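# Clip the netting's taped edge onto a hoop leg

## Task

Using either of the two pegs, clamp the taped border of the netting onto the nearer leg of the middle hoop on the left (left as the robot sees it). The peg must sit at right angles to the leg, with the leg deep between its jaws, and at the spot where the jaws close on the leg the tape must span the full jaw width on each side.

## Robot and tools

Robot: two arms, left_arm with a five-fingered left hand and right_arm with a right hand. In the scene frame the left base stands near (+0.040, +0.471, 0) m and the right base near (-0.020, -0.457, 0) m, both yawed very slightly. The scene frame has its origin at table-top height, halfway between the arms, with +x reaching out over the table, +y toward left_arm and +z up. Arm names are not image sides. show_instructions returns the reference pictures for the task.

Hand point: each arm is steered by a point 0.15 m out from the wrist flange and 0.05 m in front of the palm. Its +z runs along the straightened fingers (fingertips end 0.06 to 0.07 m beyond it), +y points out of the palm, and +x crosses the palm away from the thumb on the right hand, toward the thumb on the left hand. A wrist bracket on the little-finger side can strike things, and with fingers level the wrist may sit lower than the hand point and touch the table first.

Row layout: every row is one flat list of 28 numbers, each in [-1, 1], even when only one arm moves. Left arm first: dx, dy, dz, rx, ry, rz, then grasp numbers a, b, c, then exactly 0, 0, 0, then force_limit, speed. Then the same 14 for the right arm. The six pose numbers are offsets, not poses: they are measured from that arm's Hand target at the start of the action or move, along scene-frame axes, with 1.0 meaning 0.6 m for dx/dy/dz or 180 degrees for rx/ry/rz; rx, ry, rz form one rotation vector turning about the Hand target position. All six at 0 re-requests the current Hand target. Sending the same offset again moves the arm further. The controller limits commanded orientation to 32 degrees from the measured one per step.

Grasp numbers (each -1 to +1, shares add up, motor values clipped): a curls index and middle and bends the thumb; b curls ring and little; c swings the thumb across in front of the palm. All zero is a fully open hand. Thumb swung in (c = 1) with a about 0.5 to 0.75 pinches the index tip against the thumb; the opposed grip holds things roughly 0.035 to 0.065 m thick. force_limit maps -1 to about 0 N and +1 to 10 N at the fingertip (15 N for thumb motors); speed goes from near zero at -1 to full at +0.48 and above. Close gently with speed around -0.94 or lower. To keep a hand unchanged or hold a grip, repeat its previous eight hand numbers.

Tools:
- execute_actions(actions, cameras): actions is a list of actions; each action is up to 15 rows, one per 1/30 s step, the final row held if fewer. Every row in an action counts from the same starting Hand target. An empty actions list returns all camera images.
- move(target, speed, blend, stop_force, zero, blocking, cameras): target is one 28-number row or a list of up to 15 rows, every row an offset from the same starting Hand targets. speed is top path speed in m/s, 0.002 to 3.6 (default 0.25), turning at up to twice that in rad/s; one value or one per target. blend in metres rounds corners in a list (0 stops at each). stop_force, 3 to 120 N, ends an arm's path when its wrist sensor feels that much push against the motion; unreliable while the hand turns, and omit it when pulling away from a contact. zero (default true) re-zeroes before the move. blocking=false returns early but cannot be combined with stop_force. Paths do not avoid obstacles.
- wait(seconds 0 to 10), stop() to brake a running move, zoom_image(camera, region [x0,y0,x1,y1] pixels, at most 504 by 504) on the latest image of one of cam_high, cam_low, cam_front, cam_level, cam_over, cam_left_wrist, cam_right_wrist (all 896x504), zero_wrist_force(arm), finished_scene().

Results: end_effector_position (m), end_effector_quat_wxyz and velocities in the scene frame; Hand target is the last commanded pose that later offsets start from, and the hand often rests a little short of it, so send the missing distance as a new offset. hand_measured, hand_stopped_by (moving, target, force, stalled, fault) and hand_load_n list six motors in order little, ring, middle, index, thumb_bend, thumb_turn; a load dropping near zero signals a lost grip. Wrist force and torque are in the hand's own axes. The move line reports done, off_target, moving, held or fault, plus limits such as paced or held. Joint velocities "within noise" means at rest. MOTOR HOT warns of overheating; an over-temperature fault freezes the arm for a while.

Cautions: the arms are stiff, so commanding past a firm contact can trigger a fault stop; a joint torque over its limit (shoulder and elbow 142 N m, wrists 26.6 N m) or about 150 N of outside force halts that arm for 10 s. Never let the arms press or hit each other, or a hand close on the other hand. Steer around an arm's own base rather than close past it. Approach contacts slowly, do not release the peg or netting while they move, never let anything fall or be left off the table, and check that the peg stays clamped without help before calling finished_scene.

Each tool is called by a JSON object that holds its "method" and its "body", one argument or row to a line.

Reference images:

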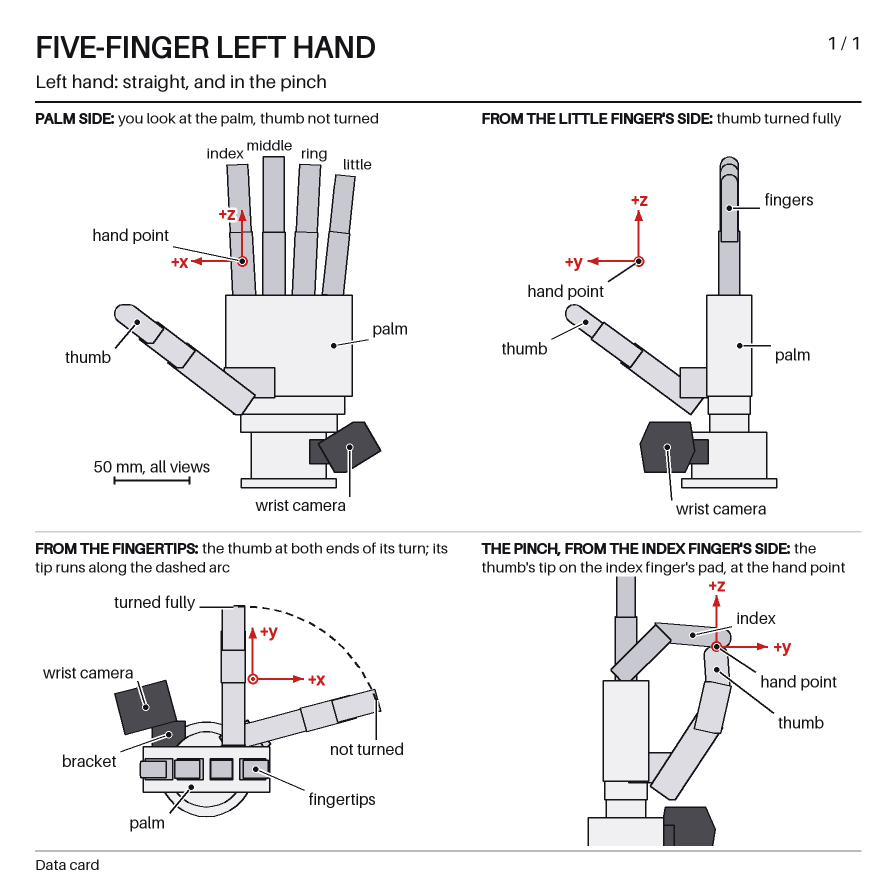

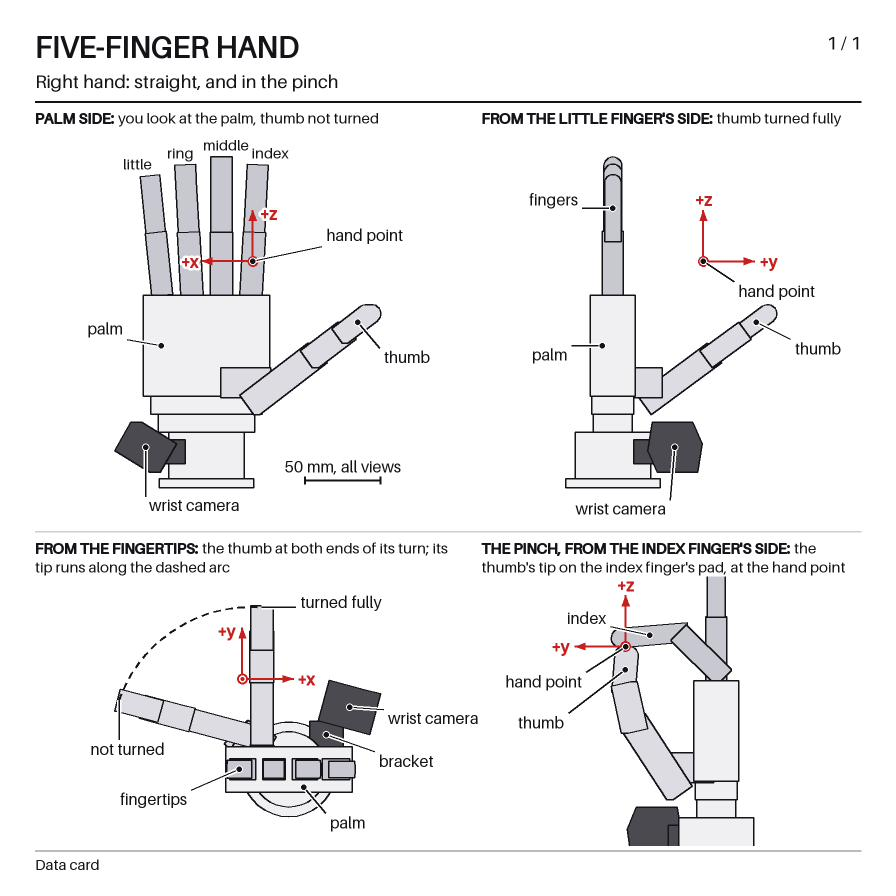

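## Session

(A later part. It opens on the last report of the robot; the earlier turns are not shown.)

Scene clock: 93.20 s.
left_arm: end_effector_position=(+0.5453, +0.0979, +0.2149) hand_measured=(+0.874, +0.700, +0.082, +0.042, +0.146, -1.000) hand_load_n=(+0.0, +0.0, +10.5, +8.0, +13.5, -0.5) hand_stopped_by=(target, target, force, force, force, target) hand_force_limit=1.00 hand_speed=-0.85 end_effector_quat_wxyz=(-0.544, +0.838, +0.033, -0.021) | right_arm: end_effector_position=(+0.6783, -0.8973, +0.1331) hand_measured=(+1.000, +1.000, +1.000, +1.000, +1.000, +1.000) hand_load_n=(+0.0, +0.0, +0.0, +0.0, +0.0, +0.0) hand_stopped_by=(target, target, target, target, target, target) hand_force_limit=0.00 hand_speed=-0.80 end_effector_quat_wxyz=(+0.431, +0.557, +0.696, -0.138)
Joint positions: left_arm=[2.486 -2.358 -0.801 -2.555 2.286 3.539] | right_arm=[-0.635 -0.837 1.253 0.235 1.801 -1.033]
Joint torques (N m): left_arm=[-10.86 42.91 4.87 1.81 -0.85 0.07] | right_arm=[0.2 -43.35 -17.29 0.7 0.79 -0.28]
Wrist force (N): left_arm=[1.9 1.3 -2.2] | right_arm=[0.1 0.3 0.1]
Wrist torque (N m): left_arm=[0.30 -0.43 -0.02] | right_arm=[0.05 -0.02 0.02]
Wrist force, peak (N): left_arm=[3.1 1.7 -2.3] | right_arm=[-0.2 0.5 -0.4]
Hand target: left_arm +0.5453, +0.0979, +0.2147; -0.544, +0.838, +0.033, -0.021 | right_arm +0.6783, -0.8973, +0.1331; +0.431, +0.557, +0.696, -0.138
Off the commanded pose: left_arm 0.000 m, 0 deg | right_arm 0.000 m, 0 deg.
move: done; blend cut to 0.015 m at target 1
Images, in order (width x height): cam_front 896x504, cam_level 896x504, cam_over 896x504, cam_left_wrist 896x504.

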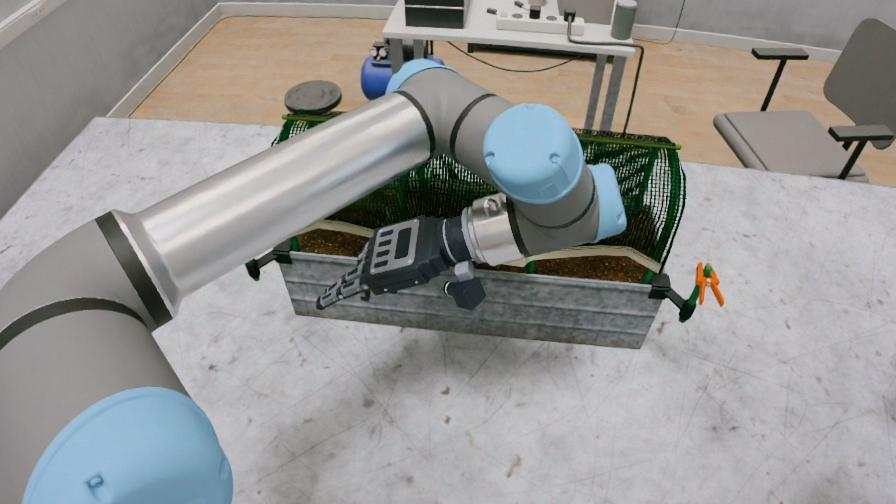

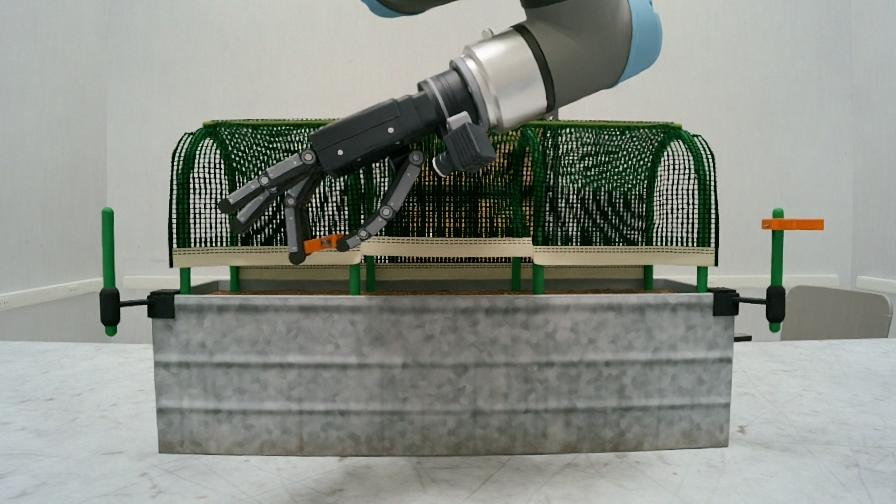

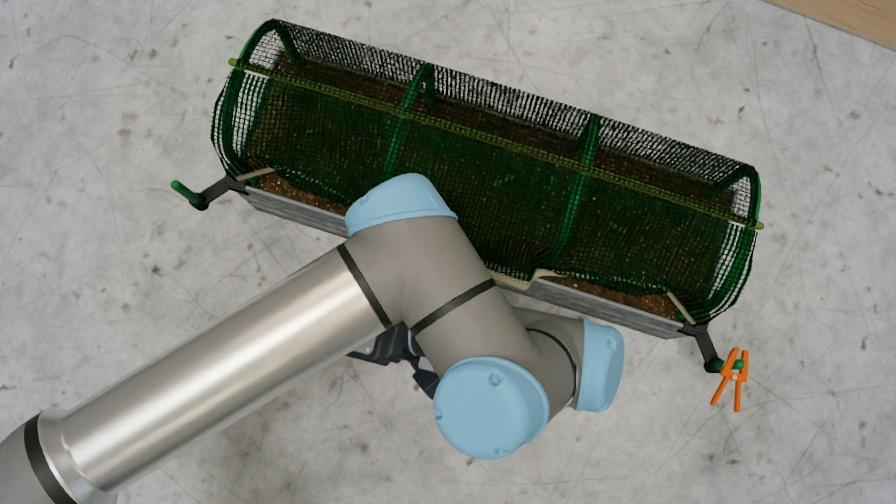

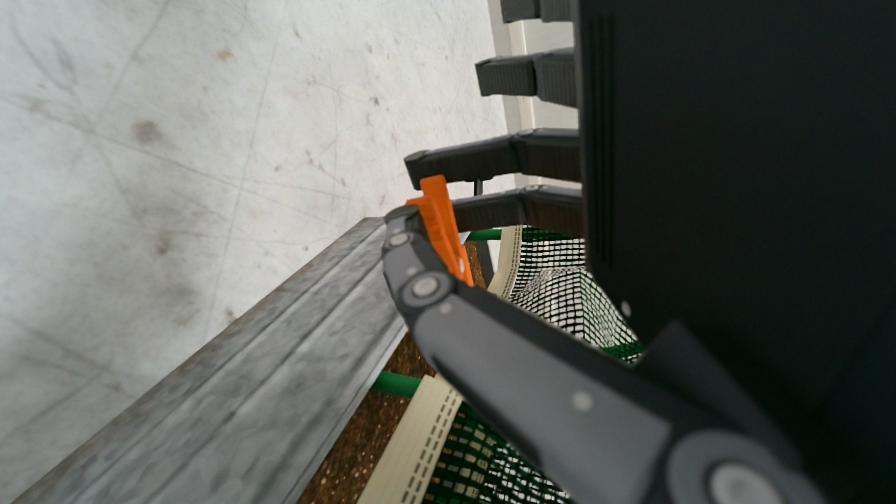

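{"method": "zoom_image", "body": {
  "camera": "cam_level",
  "region": [335, 225, 405, 300]
}}

{"method": "zoom_image", "body": {
  "camera": "cam_left_wrist",
  "region": [360, 350, 480, 470]
}}

Scaled by 6.720 from the camera's 896x504 image, which has a finer 1280x720 frame.

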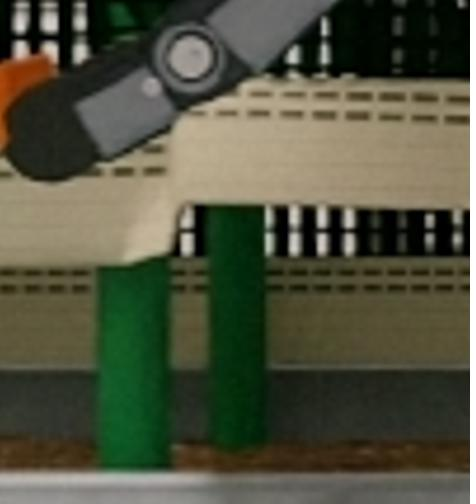

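Scaled by 4.200 from the camera's 896x504 image, which has a finer 1280x720 frame.

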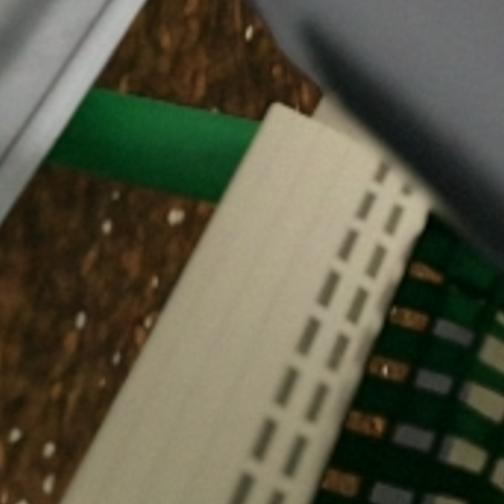

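{"method": "move", "body": {
  "target": [0.053,0.0935,0,0.0609,-0.0097,-0.1496,0.74,0.1,1,0,0,0,1,-0.85,0,0,0,0,0,0,0,0,0,0,0,0,0,-0.8],
  "speed": 0.15,
  "cameras": ["cam_left_wrist","cam_over","cam_level","cam_front"]
}}

{"method": "zoom_image", "body": {
  "camera": "cam_level",
  "region": [250, 190, 410, 300]
}}

{"method": "zoom_image", "body": {
  "camera": "cam_left_wrist",
  "region": [320, 140, 620, 440]
}}

Scene clock: 100.97 s.
left_arm: end_effector_position=(+0.5771, +0.1540, +0.2147) hand_measured=(+0.874, +0.700, +0.082, +0.042, +0.146, -1.000) hand_load_n=(+0.0, -0.5, +10.5, +8.0, +13.0, -1.0) hand_stopped_by=(target, target, force, force, force, target) hand_force_limit=1.00 hand_speed=-0.85 end_effector_quat_wxyz=(-0.610, +0.768, -0.153, +0.121) | right_arm: end_effector_position=(+0.6783, -0.8973, +0.1331) hand_measured=(+1.000, +1.000, +1.000, +1.000, +1.000, +1.000) hand_load_n=(+0.0, +0.0, +0.0, +0.0, +0.0, +0.0) hand_stopped_by=(target, target, target, target, target, target) hand_force_limit=0.00 hand_speed=-0.80 end_effector_quat_wxyz=(+0.431, +0.557, +0.696, -0.138)
Joint positions: left_arm=[2.489 -2.109 -1.342 -2.161 2.771 3.778] | right_arm=[-0.635 -0.837 1.253 0.235 1.801 -1.033]
Joint torques (N m): left_arm=[9.9 50.53 8.18 2.47 2.66 1.34] | right_arm=[0.56 -42.95 -17.24 0.9 0.88 -0.27]
Wrist force (N): left_arm=[2.4 1.6 -2.4] | right_arm=[0.1 -0.1 0.3]
Wrist torque (N m): left_arm=[0.41 -0.49 -0.13] | right_arm=[-0.03 -0.02 0.00]
Wrist force, peak (N): left_arm=[2.3 1.8 -2.4] | right_arm=[0.4 0.1 0.5]
Hand target: left_arm +0.5771, +0.1540, +0.2147; -0.610, +0.768, -0.153, +0.121 | right_arm +0.6783, -0.8973, +0.1331; +0.431, +0.557, +0.696, -0.138
Off the commanded pose: left_arm 0.000 m, 0 deg | right_arm 0.000 m, 0 deg.
move: done
Images, in order (width x height): cam_front 896x504, cam_level 896x504, cam_over 896x504, cam_left_wrist 896x504.

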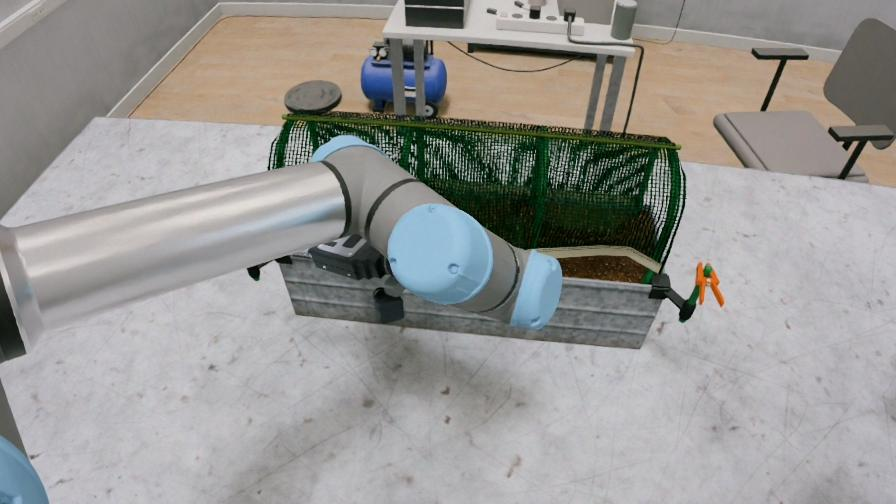

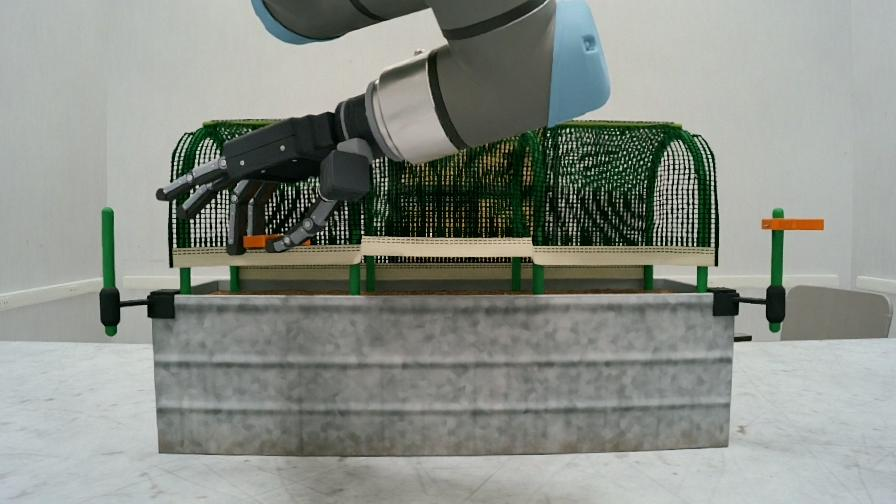

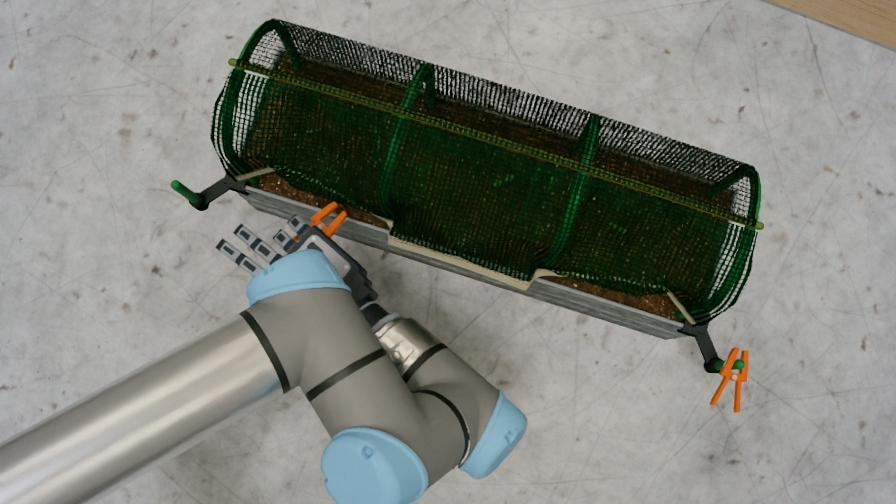

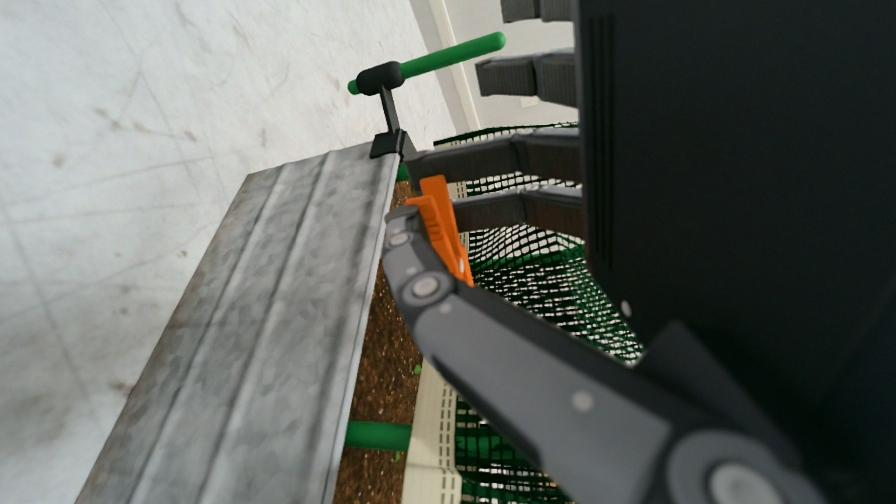

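Scaled by 3.150 from the camera's 896x504 image, which has a finer 1280x720 frame.

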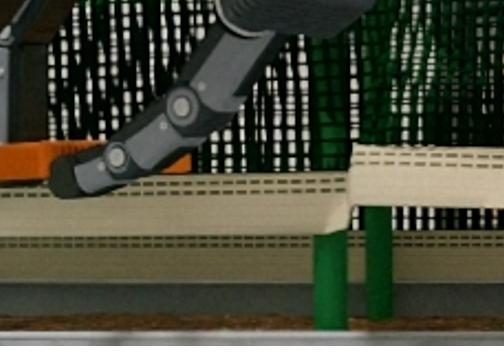

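Scaled by 1.680 from the camera's 896x504 image, which has a finer 1280x720 frame.

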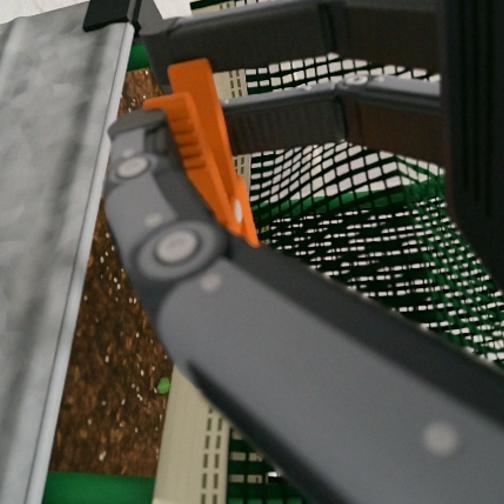

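{"method": "zoom_image", "body": {
  "camera": "cam_over",
  "region": [280, 190, 364, 250]
}}

{"method": "zoom_image", "body": {
  "camera": "cam_level",
  "region": [225, 215, 325, 275]
}}

{"method": "zoom_image", "body": {
  "camera": "cam_over",
  "region": [350, 180, 434, 240]
}}

Scaled by 6.000 from the camera's 896x504 image, which has a finer 1280x720 frame.

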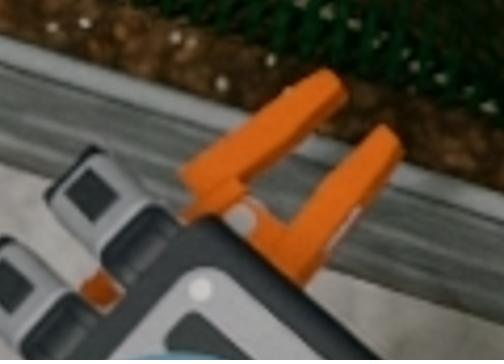

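Scaled by 5.040 from the camera's 896x504 image, which has a finer 1280x720 frame.

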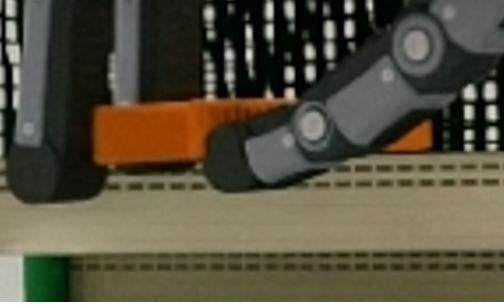

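Scaled by 6.000 from the camera's 896x504 image, which has a finer 1280x720 frame.

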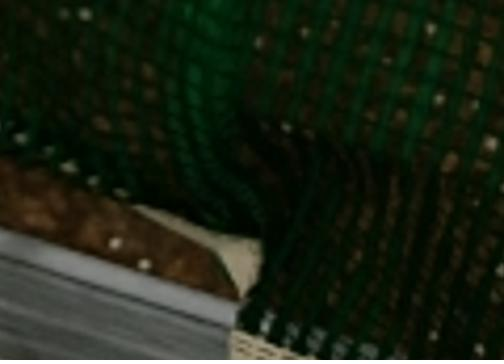

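{"method": "zoom_image", "body": {
  "camera": "cam_front",
  "region": [676, 252, 736, 322]
}}

{"method": "zoom_image", "body": {
  "camera": "cam_over",
  "region": [700, 335, 770, 415]
}}

Scaled by 7.200 from the camera's 896x504 image, which has a finer 1280x720 frame.

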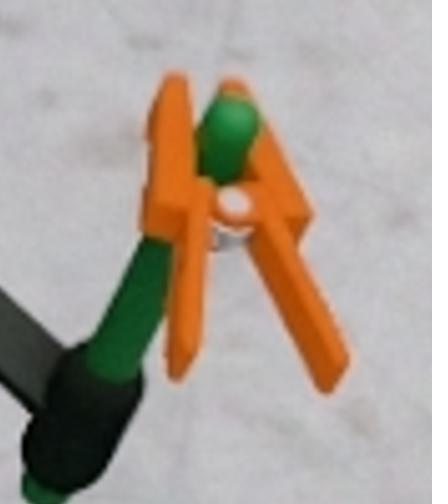

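Scaled by 6.300 from the camera's 896x504 image, which has a finer 1280x720 frame.

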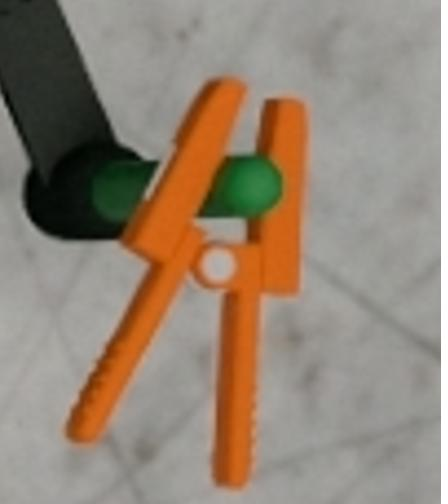

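{"method": "move", "body": {
  "target": [0,0,0,0,0,0,0.84,0.1,1,0,0,0,1,-0.4,0,0,0,0,0,0,0,0,0,0,0,0,0,-0.8],
  "speed": 0.1,
  "cameras": ["cam_over","cam_level","cam_left_wrist"]
}}

{"method": "zoom_image", "body": {
  "camera": "cam_over",
  "region": [280, 190, 364, 250]
}}

Scene clock: 104.77 s.
left_arm: end_effector_position=(+0.5771, +0.1540, +0.2147) hand_measured=(+0.884, +0.684, +0.082, +0.016, +0.060, -1.000) hand_load_n=(+0.0, +0.0, +5.5, +18.5, +13.0, -4.5) hand_stopped_by=(target, target, force, force, stalled, target) hand_force_limit=1.00 hand_speed=-0.40 end_effector_quat_wxyz=(-0.610, +0.768, -0.153, +0.121) | right_arm: end_effector_position=(+0.6783, -0.8973, +0.1331) hand_measured=(+1.000, +1.000, +1.000, +1.000, +1.000, +1.000) hand_load_n=(+0.0, +0.0, +0.0, +0.0, +0.0, +0.0) hand_stopped_by=(target, target, target, target, target, target) hand_force_limit=0.00 hand_speed=-0.80 end_effector_quat_wxyz=(+0.431, +0.557, +0.696, -0.138)
Joint positions: left_arm=[2.489 -2.109 -1.342 -2.161 2.771 3.779] | right_arm=[-0.635 -0.837 1.253 0.235 1.801 -1.033]
Joint torques (N m): left_arm=[9.53 50.71 7.63 2.43 2.5 1.64] | right_arm=[0.26 -43.55 -17.09 0.91 0.85 -0.22]
Wrist force (N): left_arm=[2.3 1.5 -2.3] | right_arm=[0.0 0.1 0.0]
Wrist torque (N m): left_arm=[0.40 -0.47 -0.14] | right_arm=[0.02 0.00 0.00]
Wrist force, peak (N): left_arm=[2.1 1.8 -2.7] | right_arm=[0.4 0.3 -0.4]
Hand target: left_arm +0.5771, +0.1540, +0.2147; -0.610, +0.768, -0.153, +0.121 | right_arm +0.6783, -0.8973, +0.1331; +0.431, +0.557, +0.696, -0.138
Off the commanded pose: left_arm 0.000 m, 0 deg | right_arm 0.000 m, 0 deg.
move: done
Images, in order (width x height): cam_level 896x504, cam_over 896x504, cam_left_wrist 896x504.

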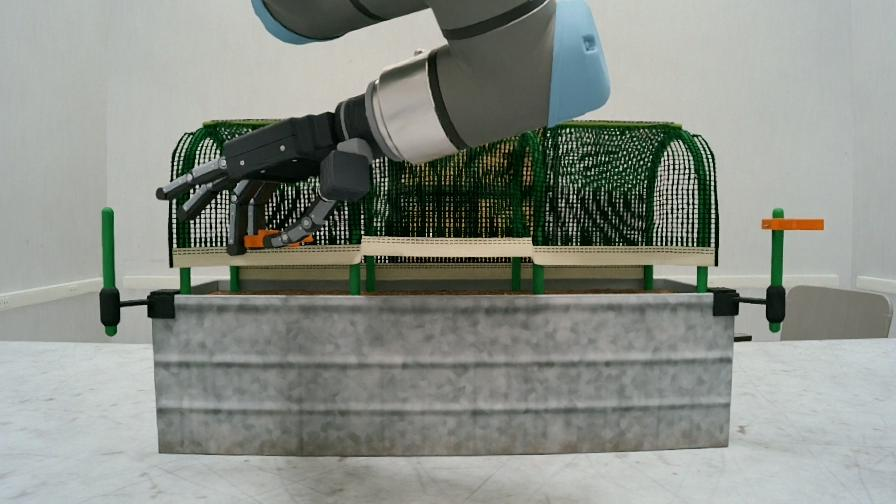

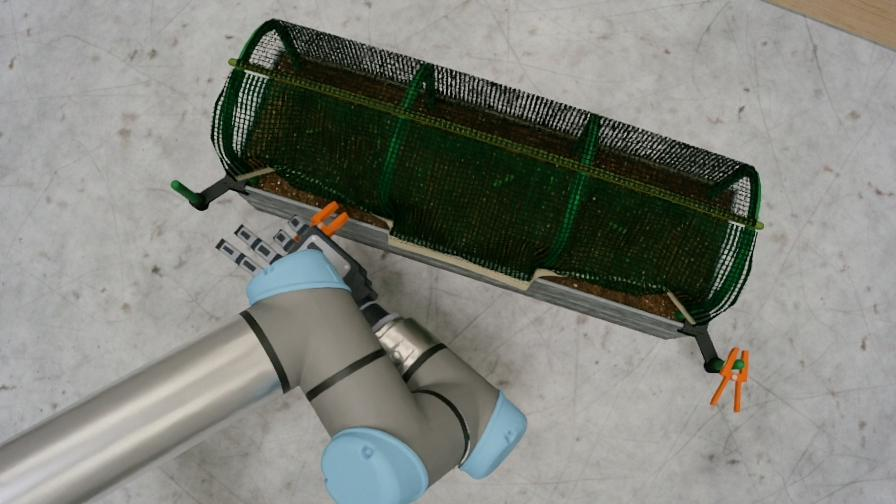

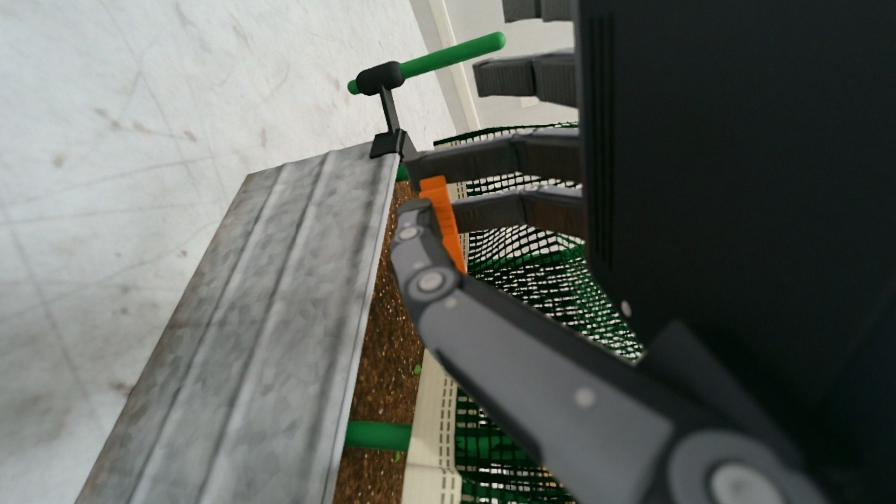

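Scaled by 6.000 from the camera's 896x504 image, which has a finer 1280x720 frame.

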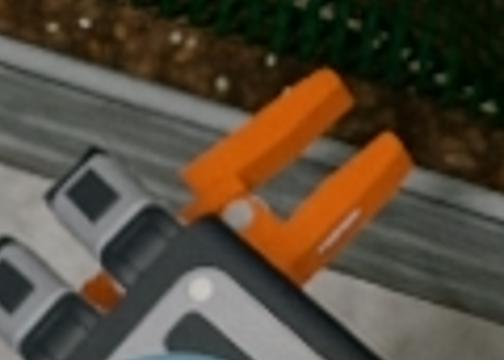

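{"method": "zoom_image", "body": {
  "camera": "cam_over",
  "region": [305, 196, 353, 240]
}}

{"method": "zoom_image", "body": {
  "camera": "cam_level",
  "region": [225, 215, 325, 275]
}}

{"method": "zoom_image", "body": {
  "camera": "cam_left_wrist",
  "region": [380, 160, 500, 300]
}}

Scaled by 10.500 from the camera's 896x504 image, which has a finer 1280x720 frame.

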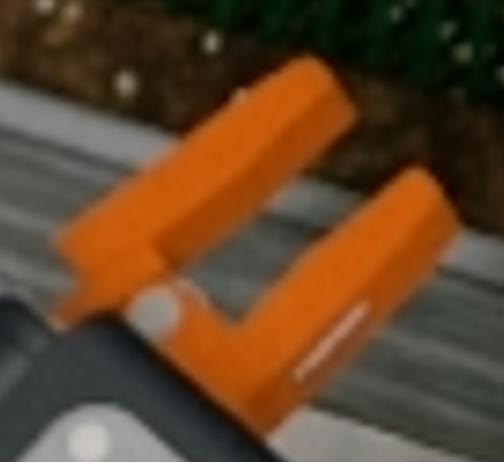

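Scaled by 5.040 from the camera's 896x504 image, which has a finer 1280x720 frame.

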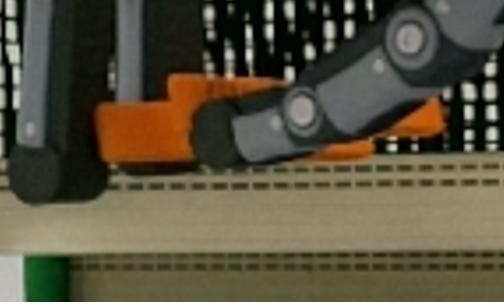

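Scaled by 3.600 from the camera's 896x504 image, which has a finer 1280x720 frame.

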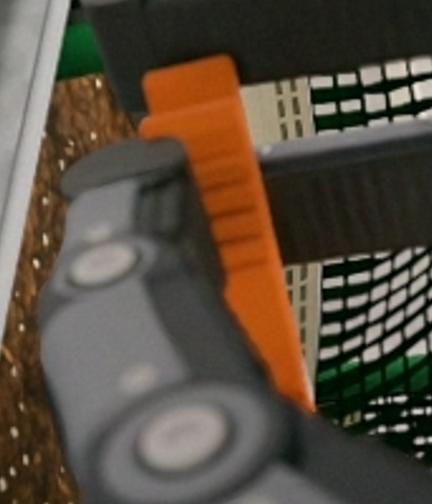

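{"method": "move", "body": {
  "target": [0,0,0,0,0,0,0.9,0.1,1,0,0,0,1,-0.6,0,0,0,0,0,0,0,0,0,0,0,0,0,-0.8],
  "speed": 0.1,
  "cameras": ["cam_over","cam_level","cam_left_wrist"]
}}

{"method": "zoom_image", "body": {
  "camera": "cam_over",
  "region": [305, 196, 353, 240]
}}

{"method": "zoom_image", "body": {
  "camera": "cam_level",
  "region": [225, 215, 325, 275]
}}

{"method": "zoom_image", "body": {
  "camera": "cam_left_wrist",
  "region": [380, 160, 500, 300]
}}

Scene clock: 107.10 s.
left_arm: end_effector_position=(+0.5771, +0.1540, +0.2147) hand_measured=(+0.890, +0.676, +0.050, +0.016, +0.014, -1.000) hand_load_n=(+0.0, +0.0, +10.0, +14.0, +10.0, -3.0) hand_stopped_by=(target, target, force, force, target, target) hand_force_limit=1.00 hand_speed=-0.60 end_effector_quat_wxyz=(-0.610, +0.768, -0.153, +0.121) | right_arm: end_effector_position=(+0.6783, -0.8973, +0.1331) hand_measured=(+1.000, +1.000, +1.000, +1.000, +1.000, +1.000) hand_load_n=(+0.0, +0.0, +0.0, +0.0, +0.0, +0.0) hand_stopped_by=(target, target, target, target, target, target) hand_force_limit=0.00 hand_speed=-0.80 end_effector_quat_wxyz=(+0.431, +0.557, +0.696, -0.138)
Joint positions: left_arm=[2.489 -2.109 -1.342 -2.161 2.771 3.779] | right_arm=[-0.635 -0.837 1.253 0.235 1.801 -1.033]
Joint torques (N m): left_arm=[9.76 50.34 10.58 2.01 2.13 1.78] | right_arm=[0.47 -42.81 -17.49 0.93 0.9 -0.25]
Wrist force (N): left_arm=[2.0 1.7 -2.5] | right_arm=[0.2 0.1 -0.1]
Wrist torque (N m): left_arm=[0.44 -0.43 -0.16] | right_arm=[0.02 -0.03 0.01]
Wrist force, peak (N): left_arm=[2.4 1.7 -2.5] | right_arm=[0.6 -0.2 0.0]
Hand target: left_arm +0.5771, +0.1540, +0.2147; -0.610, +0.768, -0.153, +0.121 | right_arm +0.6783, -0.8973, +0.1331; +0.431, +0.557, +0.696, -0.138
Off the commanded pose: left_arm 0.000 m, 0 deg | right_arm 0.000 m, 0 deg.
move: done
Images, in order (width x height): cam_level 896x504, cam_over 896x504, cam_left_wrist 896x504.

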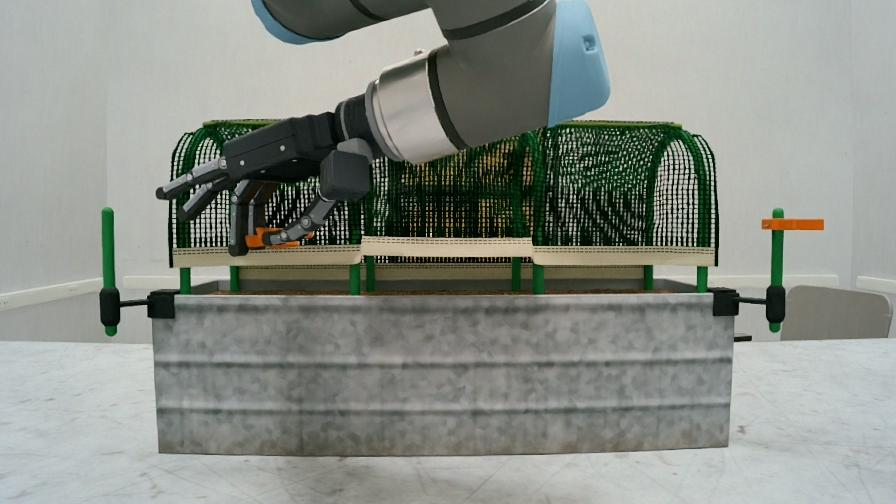

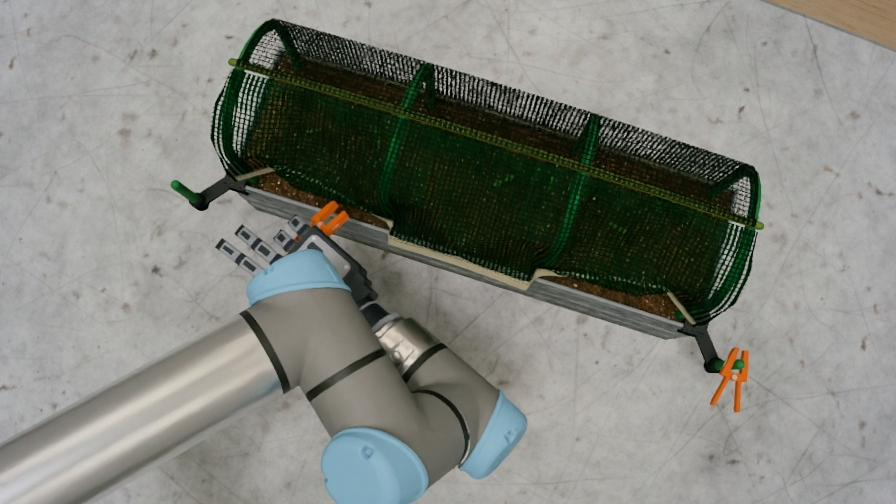

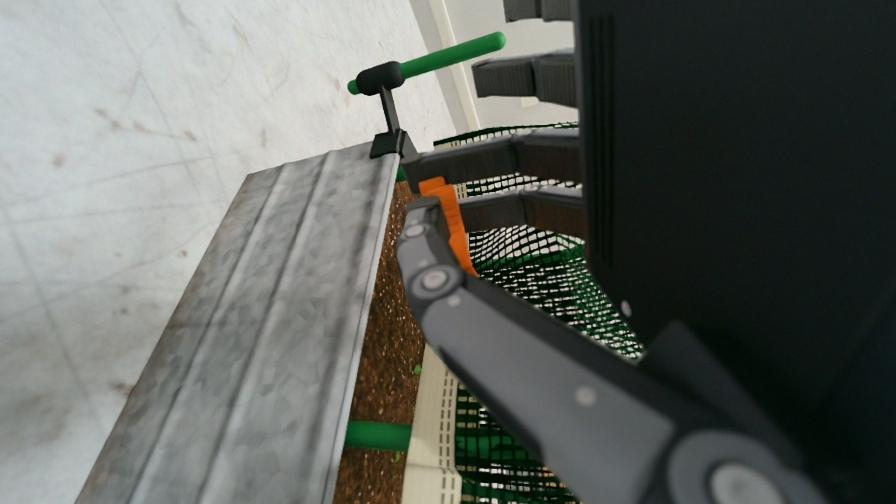

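Scaled by 10.500 from the camera's 896x504 image, which has a finer 1280x720 frame.

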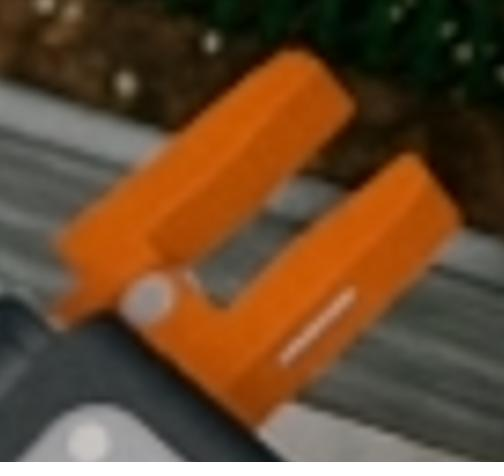

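Scaled by 5.040 from the camera's 896x504 image, which has a finer 1280x720 frame.

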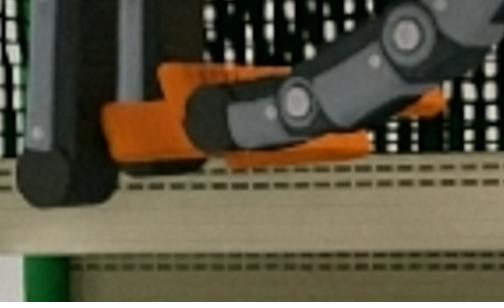

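Scaled by 3.600 from the camera's 896x504 image, which has a finer 1280x720 frame.

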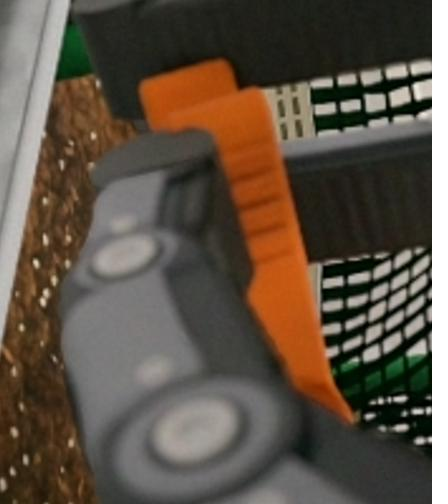

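{"method": "move", "body": {
  "target": [0,0,0,0,0,0,0.94,0.2,1,0,0,0,1,-0.5,0,0,0,0,0,0,0,0,0,0,0,0,0,-0.8],
  "speed": 0.1,
  "cameras": ["cam_over","cam_level","cam_left_wrist"]
}}

{"method": "zoom_image", "body": {
  "camera": "cam_over",
  "region": [305, 196, 353, 240]
}}

{"method": "zoom_image", "body": {
  "camera": "cam_level",
  "region": [225, 215, 325, 275]
}}

Scene clock: 108.87 s.
left_arm: end_effector_position=(+0.5771, +0.1540, +0.2147) hand_measured=(+0.694, +0.480, +0.014, +0.016, +0.014, -1.000) hand_load_n=(+0.0, -0.5, +15.0, +8.5, +10.0, +0.0) hand_stopped_by=(target, target, force, force, target, target) hand_force_limit=1.00 hand_speed=-0.50 end_effector_quat_wxyz=(-0.610, +0.768, -0.153, +0.121) | right_arm: end_effector_position=(+0.6783, -0.8973, +0.1331) hand_measured=(+1.000, +1.000, +1.000, +1.000, +1.000, +1.000) hand_load_n=(+0.0, +0.0, +0.0, +0.0, +0.0, +0.0) hand_stopped_by=(target, target, target, target, target, target) hand_force_limit=0.00 hand_speed=-0.80 end_effector_quat_wxyz=(+0.431, +0.557, +0.696, -0.138)
Joint positions: left_arm=[2.489 -2.109 -1.342 -2.161 2.771 3.779] | right_arm=[-0.635 -0.837 1.253 0.235 1.801 -1.033]
Joint torques (N m): left_arm=[8.28 50.15 10.65 1.59 1.74 1.63] | right_arm=[0.89 -42.74 -17.5 0.97 0.81 -0.27]
Wrist force (N): left_arm=[2.1 1.6 -2.4] | right_arm=[-0.1 0.1 0.1]
Wrist torque (N m): left_arm=[0.43 -0.44 -0.15] | right_arm=[0.00 0.00 0.00]
Wrist force, peak (N): left_arm=[2.4 1.5 -2.6] | right_arm=[0.5 0.2 -0.4]
Hand target: left_arm +0.5771, +0.1540, +0.2147; -0.610, +0.768, -0.153, +0.121 | right_arm +0.6783, -0.8973, +0.1331; +0.431, +0.557, +0.696, -0.138
Off the commanded pose: left_arm 0.000 m, 0 deg | right_arm 0.000 m, 0 deg.
move: done
Images, in order (width x height): cam_level 896x504, cam_over 896x504, cam_left_wrist 896x504.

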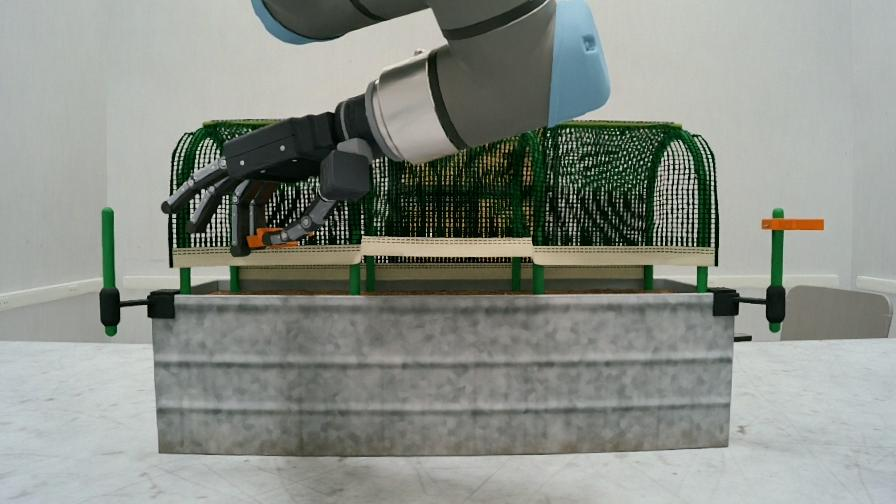

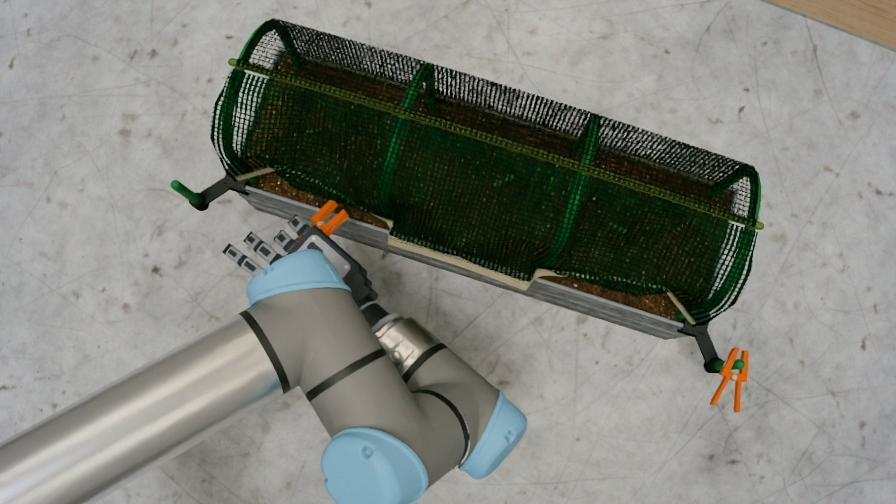

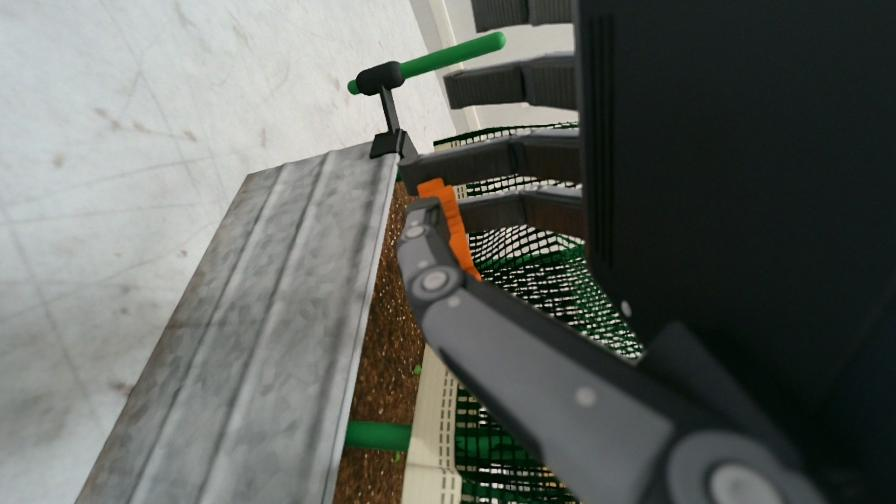

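Scaled by 10.500 from the camera's 896x504 image, which has a finer 1280x720 frame.

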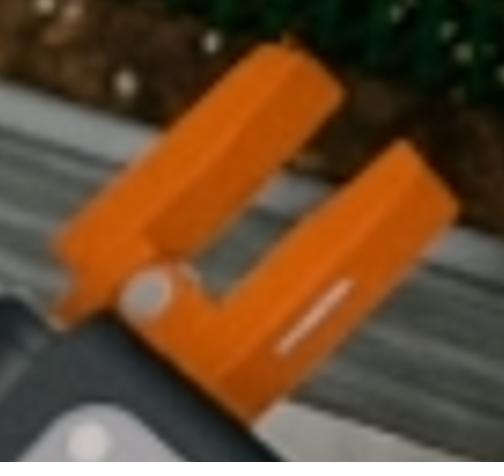

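Scaled by 5.040 from the camera's 896x504 image, which has a finer 1280x720 frame.

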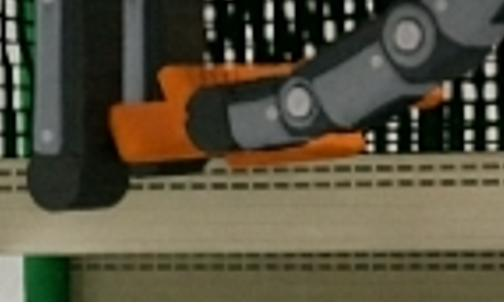

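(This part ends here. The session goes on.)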